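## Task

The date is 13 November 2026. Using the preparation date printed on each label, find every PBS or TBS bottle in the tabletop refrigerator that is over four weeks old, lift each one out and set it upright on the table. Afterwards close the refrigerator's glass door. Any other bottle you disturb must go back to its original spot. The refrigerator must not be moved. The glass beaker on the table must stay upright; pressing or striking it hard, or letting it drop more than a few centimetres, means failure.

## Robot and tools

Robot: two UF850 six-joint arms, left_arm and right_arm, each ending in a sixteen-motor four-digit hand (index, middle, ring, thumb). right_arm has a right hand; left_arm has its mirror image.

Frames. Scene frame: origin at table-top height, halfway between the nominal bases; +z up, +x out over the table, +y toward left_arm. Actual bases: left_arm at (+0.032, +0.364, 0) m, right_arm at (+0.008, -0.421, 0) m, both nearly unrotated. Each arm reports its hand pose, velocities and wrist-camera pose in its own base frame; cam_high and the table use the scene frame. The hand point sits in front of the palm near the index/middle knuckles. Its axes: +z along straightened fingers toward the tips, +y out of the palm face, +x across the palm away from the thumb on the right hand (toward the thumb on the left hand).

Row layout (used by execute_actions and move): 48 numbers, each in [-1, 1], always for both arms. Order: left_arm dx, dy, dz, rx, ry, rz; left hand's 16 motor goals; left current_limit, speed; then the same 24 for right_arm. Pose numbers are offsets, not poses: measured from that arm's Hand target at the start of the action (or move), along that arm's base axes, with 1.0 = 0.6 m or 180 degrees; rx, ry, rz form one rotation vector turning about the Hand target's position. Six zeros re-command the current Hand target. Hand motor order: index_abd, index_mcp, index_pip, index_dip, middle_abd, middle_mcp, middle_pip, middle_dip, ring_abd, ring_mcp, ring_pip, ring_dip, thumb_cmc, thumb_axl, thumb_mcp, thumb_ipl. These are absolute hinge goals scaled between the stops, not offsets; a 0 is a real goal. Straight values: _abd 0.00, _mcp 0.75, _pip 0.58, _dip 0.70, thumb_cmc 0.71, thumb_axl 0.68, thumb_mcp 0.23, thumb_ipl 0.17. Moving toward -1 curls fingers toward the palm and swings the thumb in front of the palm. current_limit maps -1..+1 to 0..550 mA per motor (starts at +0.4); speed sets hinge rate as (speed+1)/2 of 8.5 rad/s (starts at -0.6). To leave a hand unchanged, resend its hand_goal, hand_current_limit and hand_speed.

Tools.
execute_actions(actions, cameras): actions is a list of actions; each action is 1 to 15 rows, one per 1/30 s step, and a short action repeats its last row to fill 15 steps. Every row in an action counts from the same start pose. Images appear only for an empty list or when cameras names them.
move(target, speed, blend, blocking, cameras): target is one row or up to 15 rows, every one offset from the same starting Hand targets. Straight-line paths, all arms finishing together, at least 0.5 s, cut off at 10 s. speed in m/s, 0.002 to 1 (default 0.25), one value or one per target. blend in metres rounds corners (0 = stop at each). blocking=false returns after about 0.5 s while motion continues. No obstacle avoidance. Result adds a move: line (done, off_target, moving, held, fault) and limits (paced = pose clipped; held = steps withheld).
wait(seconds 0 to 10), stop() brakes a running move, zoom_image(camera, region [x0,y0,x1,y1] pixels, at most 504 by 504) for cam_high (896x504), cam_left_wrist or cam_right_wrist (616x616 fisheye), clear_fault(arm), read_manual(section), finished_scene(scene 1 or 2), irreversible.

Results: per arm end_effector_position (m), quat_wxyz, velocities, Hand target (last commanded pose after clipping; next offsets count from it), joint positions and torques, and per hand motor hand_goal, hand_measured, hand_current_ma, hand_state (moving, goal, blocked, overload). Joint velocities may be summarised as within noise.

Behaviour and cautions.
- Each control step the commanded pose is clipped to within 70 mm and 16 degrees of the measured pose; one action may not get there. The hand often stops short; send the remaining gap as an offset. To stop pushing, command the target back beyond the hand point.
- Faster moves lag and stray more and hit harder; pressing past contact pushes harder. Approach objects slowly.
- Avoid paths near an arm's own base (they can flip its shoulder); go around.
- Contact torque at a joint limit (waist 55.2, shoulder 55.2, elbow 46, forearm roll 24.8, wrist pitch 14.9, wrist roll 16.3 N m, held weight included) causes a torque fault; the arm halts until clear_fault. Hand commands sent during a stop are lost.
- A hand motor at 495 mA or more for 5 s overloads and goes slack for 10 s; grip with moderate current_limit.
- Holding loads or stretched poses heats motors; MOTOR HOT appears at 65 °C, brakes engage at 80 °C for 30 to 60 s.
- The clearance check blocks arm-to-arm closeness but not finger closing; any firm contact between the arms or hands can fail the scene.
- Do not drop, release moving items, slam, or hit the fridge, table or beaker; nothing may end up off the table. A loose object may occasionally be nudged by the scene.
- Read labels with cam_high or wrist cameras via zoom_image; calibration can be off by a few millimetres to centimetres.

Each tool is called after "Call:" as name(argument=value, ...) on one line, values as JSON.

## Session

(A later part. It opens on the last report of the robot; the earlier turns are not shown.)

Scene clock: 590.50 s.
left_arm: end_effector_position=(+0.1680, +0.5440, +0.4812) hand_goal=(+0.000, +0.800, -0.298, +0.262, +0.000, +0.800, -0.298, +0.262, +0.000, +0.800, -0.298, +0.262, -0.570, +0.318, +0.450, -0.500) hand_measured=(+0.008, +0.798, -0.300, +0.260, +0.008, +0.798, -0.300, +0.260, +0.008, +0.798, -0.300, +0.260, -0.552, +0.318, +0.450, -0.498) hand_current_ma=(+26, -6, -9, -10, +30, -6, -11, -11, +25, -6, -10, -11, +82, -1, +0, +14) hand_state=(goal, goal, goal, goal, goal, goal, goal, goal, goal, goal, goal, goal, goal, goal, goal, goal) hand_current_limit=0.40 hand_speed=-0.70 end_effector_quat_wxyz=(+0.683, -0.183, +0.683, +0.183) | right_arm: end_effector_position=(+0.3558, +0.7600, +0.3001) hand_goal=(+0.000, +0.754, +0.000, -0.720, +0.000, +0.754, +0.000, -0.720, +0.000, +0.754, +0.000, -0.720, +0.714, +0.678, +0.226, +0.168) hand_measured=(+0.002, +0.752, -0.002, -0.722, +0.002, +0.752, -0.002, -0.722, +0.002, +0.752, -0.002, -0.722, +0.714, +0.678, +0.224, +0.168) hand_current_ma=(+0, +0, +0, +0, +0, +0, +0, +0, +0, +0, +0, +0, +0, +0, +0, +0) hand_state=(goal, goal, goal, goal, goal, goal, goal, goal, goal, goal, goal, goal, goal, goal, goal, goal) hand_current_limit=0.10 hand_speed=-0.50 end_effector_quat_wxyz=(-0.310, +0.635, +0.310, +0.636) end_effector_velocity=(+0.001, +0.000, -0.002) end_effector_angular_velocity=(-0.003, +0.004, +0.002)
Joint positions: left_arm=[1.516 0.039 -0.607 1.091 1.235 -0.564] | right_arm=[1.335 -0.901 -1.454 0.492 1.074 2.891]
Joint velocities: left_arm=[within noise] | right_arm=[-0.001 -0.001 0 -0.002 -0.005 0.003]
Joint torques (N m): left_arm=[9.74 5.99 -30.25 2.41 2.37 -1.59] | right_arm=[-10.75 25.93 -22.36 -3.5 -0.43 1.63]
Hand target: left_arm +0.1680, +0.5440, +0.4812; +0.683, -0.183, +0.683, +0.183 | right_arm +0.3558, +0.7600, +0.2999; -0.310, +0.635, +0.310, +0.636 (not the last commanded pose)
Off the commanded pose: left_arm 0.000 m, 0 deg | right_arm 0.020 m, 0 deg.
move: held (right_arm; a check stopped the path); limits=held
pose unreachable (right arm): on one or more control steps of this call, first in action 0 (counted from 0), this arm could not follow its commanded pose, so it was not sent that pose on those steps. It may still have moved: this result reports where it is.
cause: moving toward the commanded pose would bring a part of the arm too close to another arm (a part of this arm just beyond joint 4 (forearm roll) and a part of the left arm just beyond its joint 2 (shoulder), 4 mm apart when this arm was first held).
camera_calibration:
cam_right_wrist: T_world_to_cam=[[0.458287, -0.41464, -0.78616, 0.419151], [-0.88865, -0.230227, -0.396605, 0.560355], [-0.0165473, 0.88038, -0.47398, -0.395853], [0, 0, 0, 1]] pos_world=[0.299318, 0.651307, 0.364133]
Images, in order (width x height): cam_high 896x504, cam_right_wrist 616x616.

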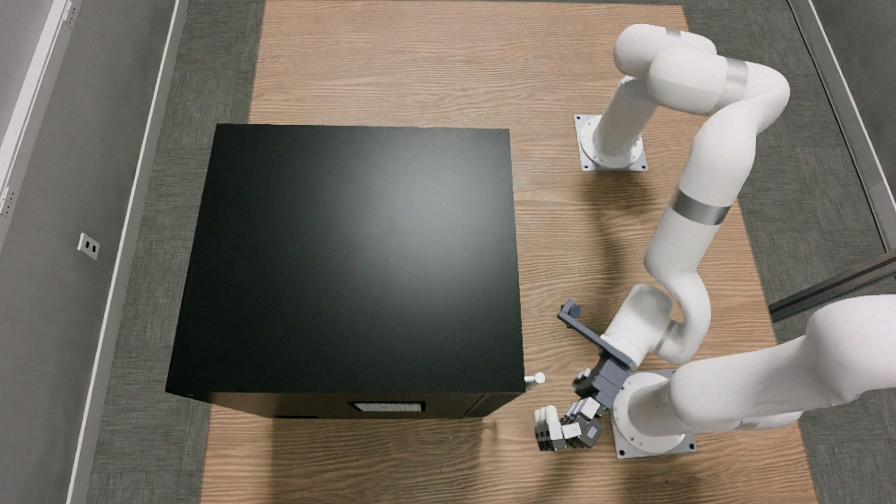

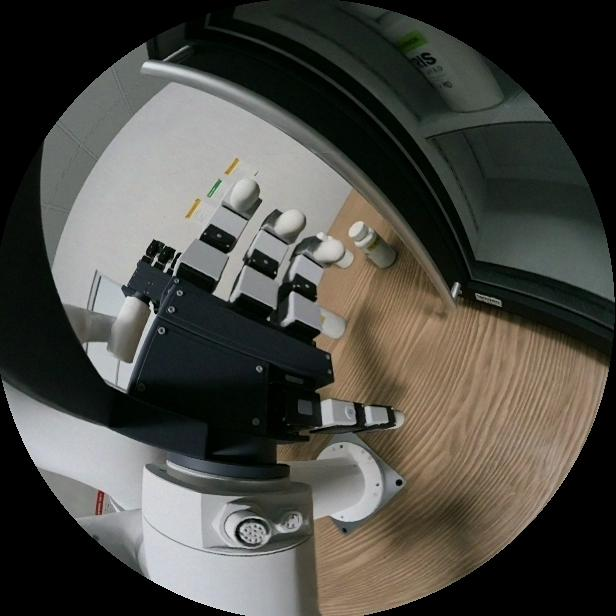

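Call:
move(target=[[0,0,0,0,0,0, 0,0.8,-0.299,0.261, 0,0.8,-0.299,0.261, 0,0.8,-0.299,0.261, -0.571,0.317,0.449,-0.5, 0.4,-0.7, 0,0,0,0,0,0, 0,0.3,-0.8,-0.72, 0,0.3,-0.8,-0.72, 0,0.3,-0.8,-0.72, 0.714,0.678,0.226,0.168, 0.1,-0.5],[0,0,0,0,0,0, 0,0.8,-0.299,0.261, 0,0.8,-0.299,0.261, 0,0.8,-0.299,0.261, -0.571,0.317,0.449,-0.5, 0.4,-0.7, -0.02,-0.05,0,0,0,0, 0,0.3,-0.8,-0.72, 0,0.3,-0.8,-0.72, 0,0.3,-0.8,-0.72, 0.714,0.678,0.226,0.168, 0.1,-0.5],[0,0,0,0,0,0, 0,0.8,-0.299,0.261, 0,0.8,-0.299,0.261, 0,0.8,-0.299,0.261, -0.571,0.317,0.449,-0.5, 0.4,-0.7, -0.1333,-0.2,0,0,0,0, 0,0.3,-0.8,-0.72, 0,0.3,-0.8,-0.72, 0,0.3,-0.8,-0.72, 0.714,0.678,0.226,0.168, 0.1,-0.5]], speed=0.08, blend=0.01, cameras=["cam_high","cam_right_wrist"])

Call:
zoom_image(camera="cam_high", region=[420, 300, 620, 460])

Scene clock: 595.03 s.
left_arm: end_effector_position=(+0.1680, +0.5440, +0.4812) hand_goal=(+0.000, +0.800, -0.298, +0.262, +0.000, +0.800, -0.298, +0.262, +0.000, +0.800, -0.298, +0.262, -0.570, +0.318, +0.450, -0.500) hand_measured=(+0.008, +0.798, -0.300, +0.260, +0.008, +0.798, -0.300, +0.260, +0.008, +0.798, -0.300, +0.260, -0.552, +0.318, +0.450, -0.498) hand_current_ma=(+26, -6, -9, -10, +30, -6, -11, -11, +25, -6, -10, -11, +82, -1, +0, +14) hand_state=(goal, goal, goal, goal, goal, goal, goal, goal, goal, goal, goal, goal, goal, goal, goal, goal) hand_current_limit=0.40 hand_speed=-0.70 end_effector_quat_wxyz=(+0.683, -0.183, +0.683, +0.183) | right_arm: end_effector_position=(+0.2759, +0.6400, +0.2999) hand_goal=(+0.000, +0.300, -0.800, -0.720, +0.000, +0.300, -0.800, -0.720, +0.000, +0.300, -0.800, -0.720, +0.714, +0.678, +0.226, +0.168) hand_measured=(+0.002, +0.302, -0.798, -0.722, +0.002, +0.302, -0.798, -0.722, +0.002, +0.302, -0.798, -0.722, +0.714, +0.678, +0.224, +0.168) hand_current_ma=(+0, +0, +0, +0, +0, +0, +0, +0, +0, +0, +0, +0, +0, +0, +0, +0) hand_state=(goal, goal, goal, goal, goal, goal, goal, goal, goal, goal, goal, goal, goal, goal, goal, goal) hand_current_limit=0.10 hand_speed=-0.50 end_effector_quat_wxyz=(-0.310, +0.635, +0.310, +0.636)
Joint positions: left_arm=[1.516 0.039 -0.607 1.091 1.235 -0.564] | right_arm=[1.43 -0.659 -1.005 0.55 1.274 2.964]
Joint torques (N m): left_arm=[8.41 6.36 -30.39 2.51 2.42 -1.53] | right_arm=[11.41 30.65 -9.4 3.39 3.29 1.54]
Hand target: left_arm +0.1680, +0.5440, +0.4812; +0.683, -0.183, +0.683, +0.183 | right_arm +0.2758, +0.6400, +0.2999; -0.310, +0.635, +0.310, +0.636
Off the commanded pose: left_arm 0.000 m, 0 deg | right_arm 0.000 m, 0 deg.
move: done; blend cut to 0 m at target 1
camera_calibration:
cam_right_wrist: T_world_to_cam=[[0.457998, -0.414702, -0.786295, 0.40612], [-0.888793, -0.230381, -0.396195, 0.461673], [-0.0168449, 0.880311, -0.474098, -0.29152], [0, 0, 0, 1]] pos_world=[0.21942, 0.531408, 0.364033]
Images, in order (width x height): cam_high 896x504, cam_right_wrist 616x616.

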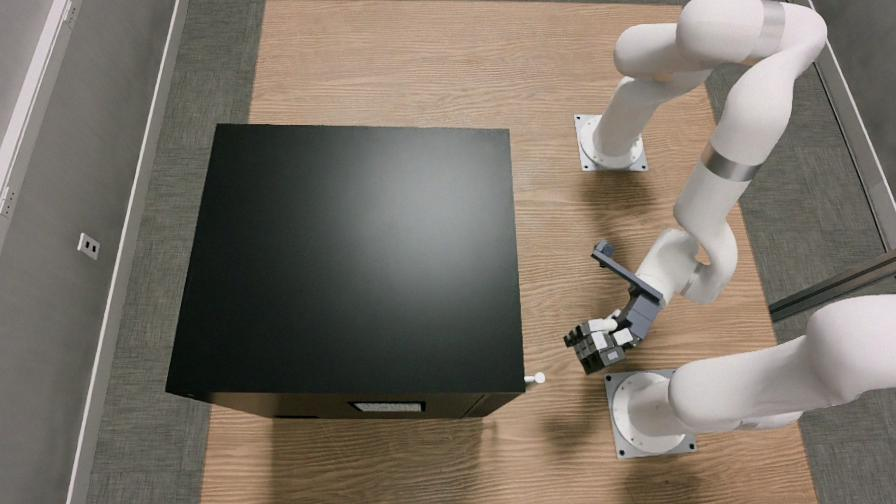

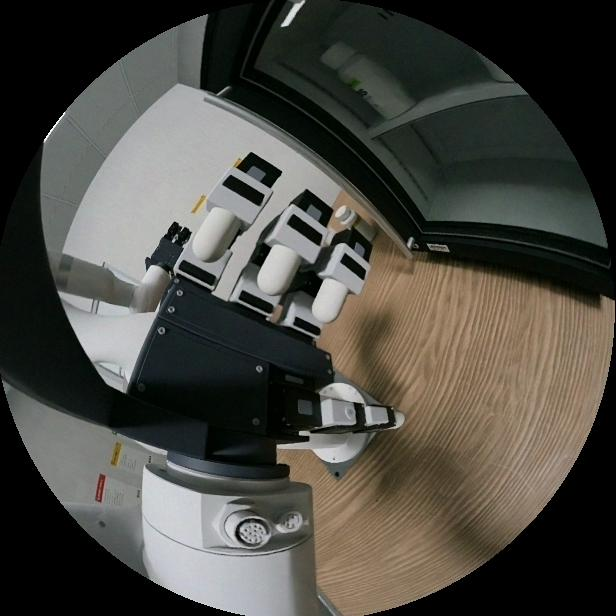

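Scaled by 2.520 from the camera's 896x504 image, which has a finer 1280x720 frame.

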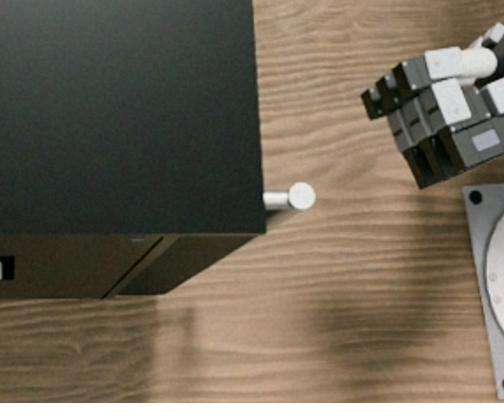

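Call:
zoom_image(camera="cam_right_wrist", region=[360, 120, 616, 340])

Call:
zoom_image(camera="cam_high", region=[440, 370, 560, 430])

Scaled by 1.969 from the camera's 616x616 image, which has a finer 880x880 frame.

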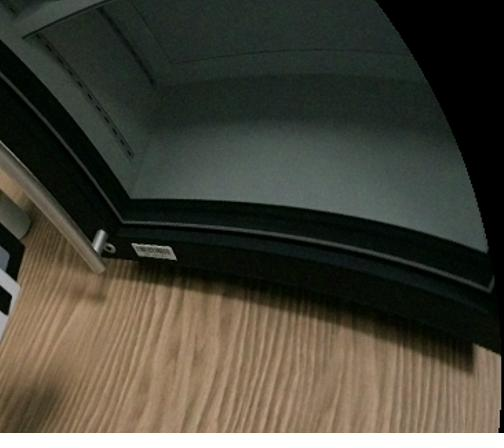

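Scaled by 4.200 from the camera's 896x504 image, which has a finer 1280x720 frame.

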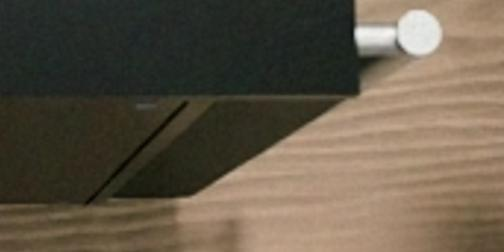

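Call:
wait(seconds=0.1, cameras=["all"])

Scene clock: 596.77 s.
left_arm: end_effector_position=(+0.1680, +0.5440, +0.4812) hand_goal=(+0.000, +0.800, -0.298, +0.262, +0.000, +0.800, -0.298, +0.262, +0.000, +0.800, -0.298, +0.262, -0.570, +0.318, +0.450, -0.500) hand_measured=(+0.008, +0.798, -0.300, +0.260, +0.008, +0.798, -0.300, +0.260, +0.008, +0.798, -0.300, +0.260, -0.552, +0.318, +0.450, -0.498) hand_current_ma=(+26, -6, -9, -10, +30, -6, -11, -11, +25, -6, -10, -11, +82, -1, +0, +14) hand_state=(goal, goal, goal, goal, goal, goal, goal, goal, goal, goal, goal, goal, goal, goal, goal, goal) hand_current_limit=0.40 hand_speed=-0.70 end_effector_quat_wxyz=(+0.683, -0.183, +0.683, +0.183) | right_arm: end_effector_position=(+0.2758, +0.6400, +0.2999) hand_goal=(+0.000, +0.300, -0.800, -0.720, +0.000, +0.300, -0.800, -0.720, +0.000, +0.300, -0.800, -0.720, +0.714, +0.678, +0.226, +0.168) hand_measured=(+0.002, +0.302, -0.798, -0.722, +0.002, +0.302, -0.798, -0.722, +0.002, +0.302, -0.798, -0.722, +0.714, +0.678, +0.224, +0.168) hand_current_ma=(+0, +0, +0, +0, +0, +0, +0, +0, +0, +0, +0, +0, +0, +0, +0, +0) hand_state=(goal, goal, goal, goal, goal, goal, goal, goal, goal, goal, goal, goal, goal, goal, goal, goal) hand_current_limit=0.10 hand_speed=-0.50 end_effector_quat_wxyz=(-0.310, +0.635, +0.310, +0.636)
Joint positions: left_arm=[1.516 0.039 -0.607 1.091 1.235 -0.564] | right_arm=[1.43 -0.659 -1.004 0.55 1.274 2.964]
Joint torques (N m): left_arm=[8.73 5.49 -30.42 2.36 2.23 -1.4] | right_arm=[11.13 30.35 -8.81 3.4 3.35 1.48]
Hand target: left_arm +0.1680, +0.5440, +0.4812; +0.683, -0.183, +0.683, +0.183 | right_arm +0.2758, +0.6400, +0.2999; -0.310, +0.635, +0.310, +0.636
Off the commanded pose: left_arm 0.000 m, 0 deg | right_arm 0.000 m, 0 deg.
wait: 0.10 s; at rest from the start
camera_calibration:
cam_left_wrist: T_world_to_cam=[[0.310796, -0.512597, 0.800407, -0.188745], [-0.39347, -0.835952, -0.382578, 0.655507], [0.86521, -0.196032, -0.461501, 0.306198], [0, 0, 0, 1]] pos_world=[0.0516581, 0.511246, 0.543166]
cam_right_wrist: T_world_to_cam=[[0.457998, -0.414702, -0.786295, 0.406078], [-0.888793, -0.230381, -0.396195, 0.46165], [-0.0168449, 0.880311, -0.474098, -0.291432], [0, 0, 0, 1]] pos_world=[0.21942, 0.531308, 0.364033]

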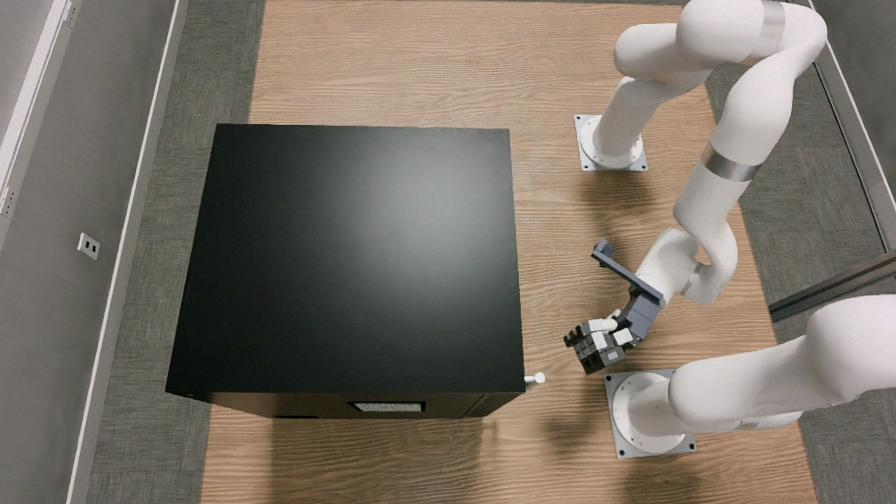

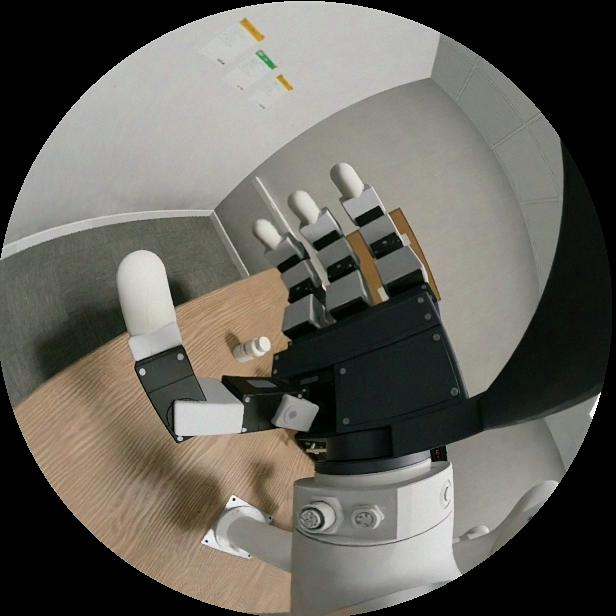

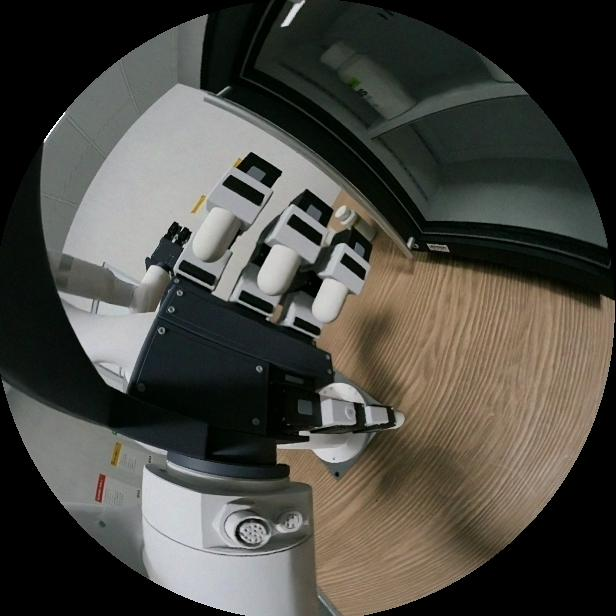

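Call:
zoom_image(camera="cam_left_wrist", region=[180, 280, 320, 420])

Scaled by 3.600 from the camera's 616x616 image, which has a finer 880x880 frame.

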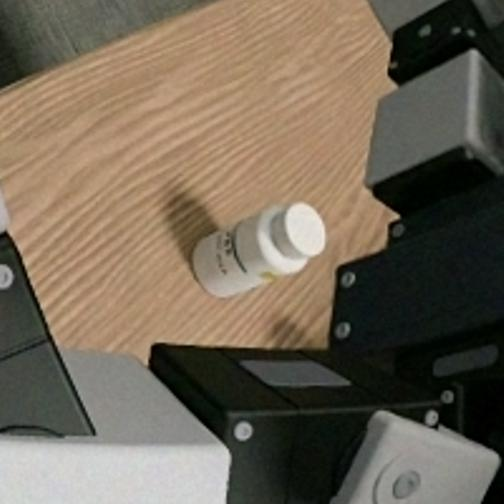

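Call:
move(target=[0,0,0,0,0,0, 0,0.8,-0.299,0.261, 0,0.8,-0.299,0.261, 0,0.8,-0.299,0.261, 0.714,0.678,0.226,0.168, 0.4,-0.4, 0,0,0,0,0,0, 0,0.3,-0.8,-0.72, 0,0.3,-0.8,-0.72, 0,0.3,-0.8,-0.72, 0.714,0.678,0.226,0.168, 0.1,-0.5], speed=0.1, cameras=["cam_left_wrist","cam_high"])

Scene clock: 598.90 s.
left_arm: end_effector_position=(+0.1680, +0.5440, +0.4812) hand_goal=(+0.000, +0.800, -0.298, +0.262, +0.000, +0.800, -0.298, +0.262, +0.000, +0.800, -0.298, +0.262, +0.714, +0.678, +0.226, +0.168) hand_measured=(+0.008, +0.798, -0.300, +0.260, +0.008, +0.798, -0.300, +0.260, +0.008, +0.798, -0.300, +0.260, +0.712, +0.676, +0.228, +0.166) hand_current_ma=(+26, -6, -9, -10, +30, -6, -11, -11, +25, -6, -10, -11, -9, -8, +11, -10) hand_state=(goal, goal, goal, goal, goal, goal, goal, goal, goal, goal, goal, goal, goal, goal, goal, goal) hand_current_limit=0.40 hand_speed=-0.40 end_effector_quat_wxyz=(+0.683, -0.183, +0.683, +0.183) | right_arm: end_effector_position=(+0.2758, +0.6400, +0.2999) hand_goal=(+0.000, +0.300, -0.800, -0.720, +0.000, +0.300, -0.800, -0.720, +0.000, +0.300, -0.800, -0.720, +0.714, +0.678, +0.226, +0.168) hand_measured=(+0.002, +0.302, -0.798, -0.722, +0.002, +0.302, -0.798, -0.722, +0.002, +0.302, -0.798, -0.722, +0.714, +0.678, +0.224, +0.168) hand_current_ma=(+0, +0, +0, +0, +0, +0, +0, +0, +0, +0, +0, +0, +0, +0, +0, +0) hand_state=(goal, goal, goal, goal, goal, goal, goal, goal, goal, goal, goal, goal, goal, goal, goal, goal) hand_current_limit=0.10 hand_speed=-0.50 end_effector_quat_wxyz=(-0.310, +0.635, +0.310, +0.636)
Joint positions: left_arm=[1.516 0.039 -0.607 1.091 1.235 -0.564] | right_arm=[1.43 -0.659 -1.004 0.55 1.274 2.964]
Joint torques (N m): left_arm=[8.73 5.59 -29.89 2.27 2.36 -1.45] | right_arm=[10.26 30.44 -8.72 3.43 3.29 1.52]
Hand target: left_arm +0.1680, +0.5440, +0.4812; +0.683, -0.183, +0.683, +0.183 | right_arm +0.2758, +0.6400, +0.2999; -0.310, +0.635, +0.310, +0.636
Off the commanded pose: left_arm 0.000 m, 0 deg | right_arm 0.000 m, 0 deg.
move: done
camera_calibration:
cam_left_wrist: T_world_to_cam=[[0.310796, -0.512597, 0.800407, -0.188745], [-0.39347, -0.835952, -0.382578, 0.655507], [0.86521, -0.196032, -0.461501, 0.306198], [0, 0, 0, 1]] pos_world=[0.0516581, 0.511246, 0.543166]
Images, in order (width x height): cam_high 896x504, cam_left_wrist 616x616.

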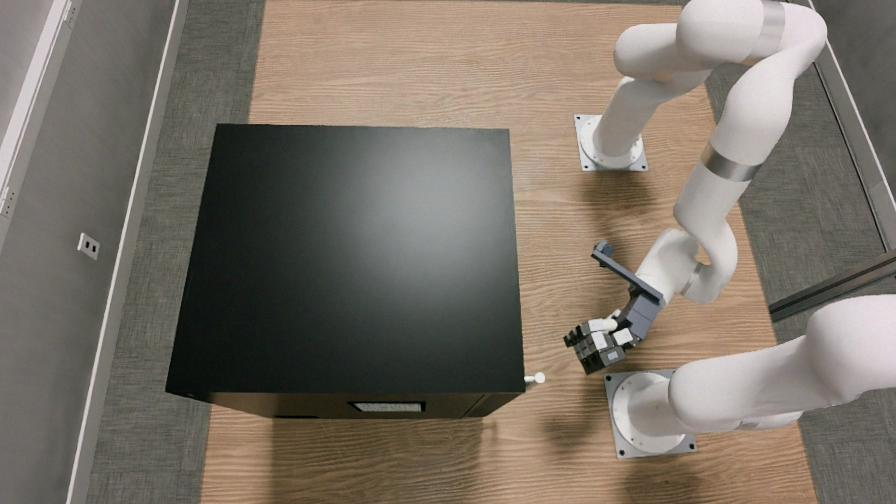

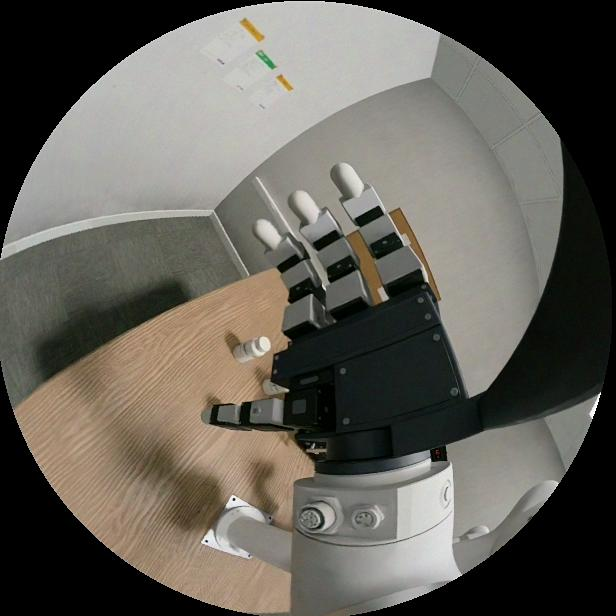

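Call:
move(target=[0,0,0,0,0,0, 0,0.8,-0.299,0.261, 0,0.8,-0.299,0.261, 0,0.8,-0.299,0.261, 0.714,0.678,-0.2,0.168, 0.4,-0.4, 0,0,0,0,0,0, 0,0.3,-0.8,-0.72, 0,0.3,-0.8,-0.72, 0,0.3,-0.8,-0.72, 0.714,0.678,0.226,0.168, 0.1,-0.5], speed=0.1, cameras=["cam_left_wrist"])

Call:
zoom_image(camera="cam_left_wrist", region=[180, 300, 330, 450])

Scene clock: 600.77 s.
left_arm: end_effector_position=(+0.1680, +0.5440, +0.4812) hand_goal=(+0.000, +0.800, -0.298, +0.262, +0.000, +0.800, -0.298, +0.262, +0.000, +0.800, -0.298, +0.262, +0.714, +0.678, -0.200, +0.168) hand_measured=(+0.008, +0.798, -0.300, +0.260, +0.008, +0.798, -0.300, +0.260, +0.008, +0.798, -0.300, +0.260, +0.712, +0.676, -0.194, +0.166) hand_current_ma=(+26, -6, -9, -10, +30, -6, -11, -11, +25, -6, -10, -11, -9, -8, +36, -7) hand_state=(goal, goal, goal, goal, goal, goal, goal, goal, goal, goal, goal, goal, goal, goal, goal, goal) hand_current_limit=0.40 hand_speed=-0.40 end_effector_quat_wxyz=(+0.683, -0.183, +0.683, +0.183) | right_arm: end_effector_position=(+0.2758, +0.6400, +0.2999) hand_goal=(+0.000, +0.300, -0.800, -0.720, +0.000, +0.300, -0.800, -0.720, +0.000, +0.300, -0.800, -0.720, +0.714, +0.678, +0.226, +0.168) hand_measured=(+0.002, +0.302, -0.798, -0.722, +0.002, +0.302, -0.798, -0.722, +0.002, +0.302, -0.798, -0.722, +0.714, +0.678, +0.224, +0.168) hand_current_ma=(+0, +0, +0, +0, +0, +0, +0, +0, +0, +0, +0, +0, +0, +0, +0, +0) hand_state=(goal, goal, goal, goal, goal, goal, goal, goal, goal, goal, goal, goal, goal, goal, goal, goal) hand_current_limit=0.10 hand_speed=-0.50 end_effector_quat_wxyz=(-0.310, +0.635, +0.310, +0.636)
Joint positions: left_arm=[1.516 0.039 -0.607 1.091 1.235 -0.564] | right_arm=[1.43 -0.659 -1.004 0.55 1.274 2.964]
Joint torques (N m): left_arm=[7.68 5.35 -30.1 2.19 2.4 -1.19] | right_arm=[10.83 31.11 -8.71 3.23 3.16 1.49]
Hand target: left_arm +0.1680, +0.5440, +0.4812; +0.683, -0.183, +0.683, +0.183 | right_arm +0.2758, +0.6400, +0.2999; -0.310, +0.635, +0.310, +0.636
Off the commanded pose: left_arm 0.000 m, 0 deg | right_arm 0.000 m, 0 deg.
move: done
camera_calibration:
cam_left_wrist: T_world_to_cam=[[0.310796, -0.512597, 0.800407, -0.188745], [-0.39347, -0.835952, -0.382578, 0.655507], [0.86521, -0.196032, -0.461501, 0.306198], [0, 0, 0, 1]] pos_world=[0.0516581, 0.511246, 0.543166]
Images, in order (width x height): cam_left_wrist 616x616.

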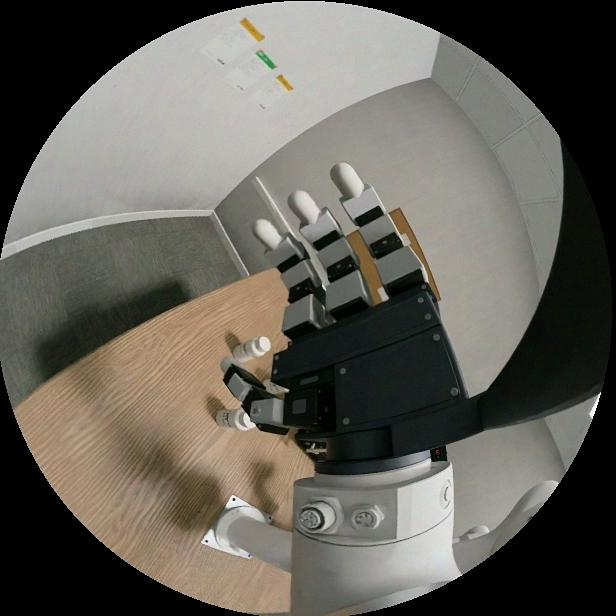

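Scaled by 3.360 from the camera's 616x616 image, which has a finer 880x880 frame.

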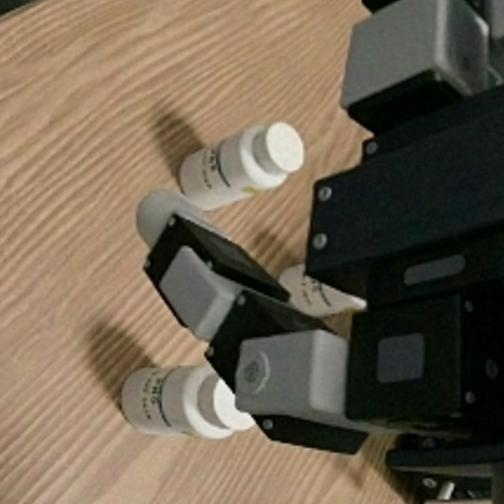

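Call:
finished_scene(scene=1)

The scene is finished: the task was done.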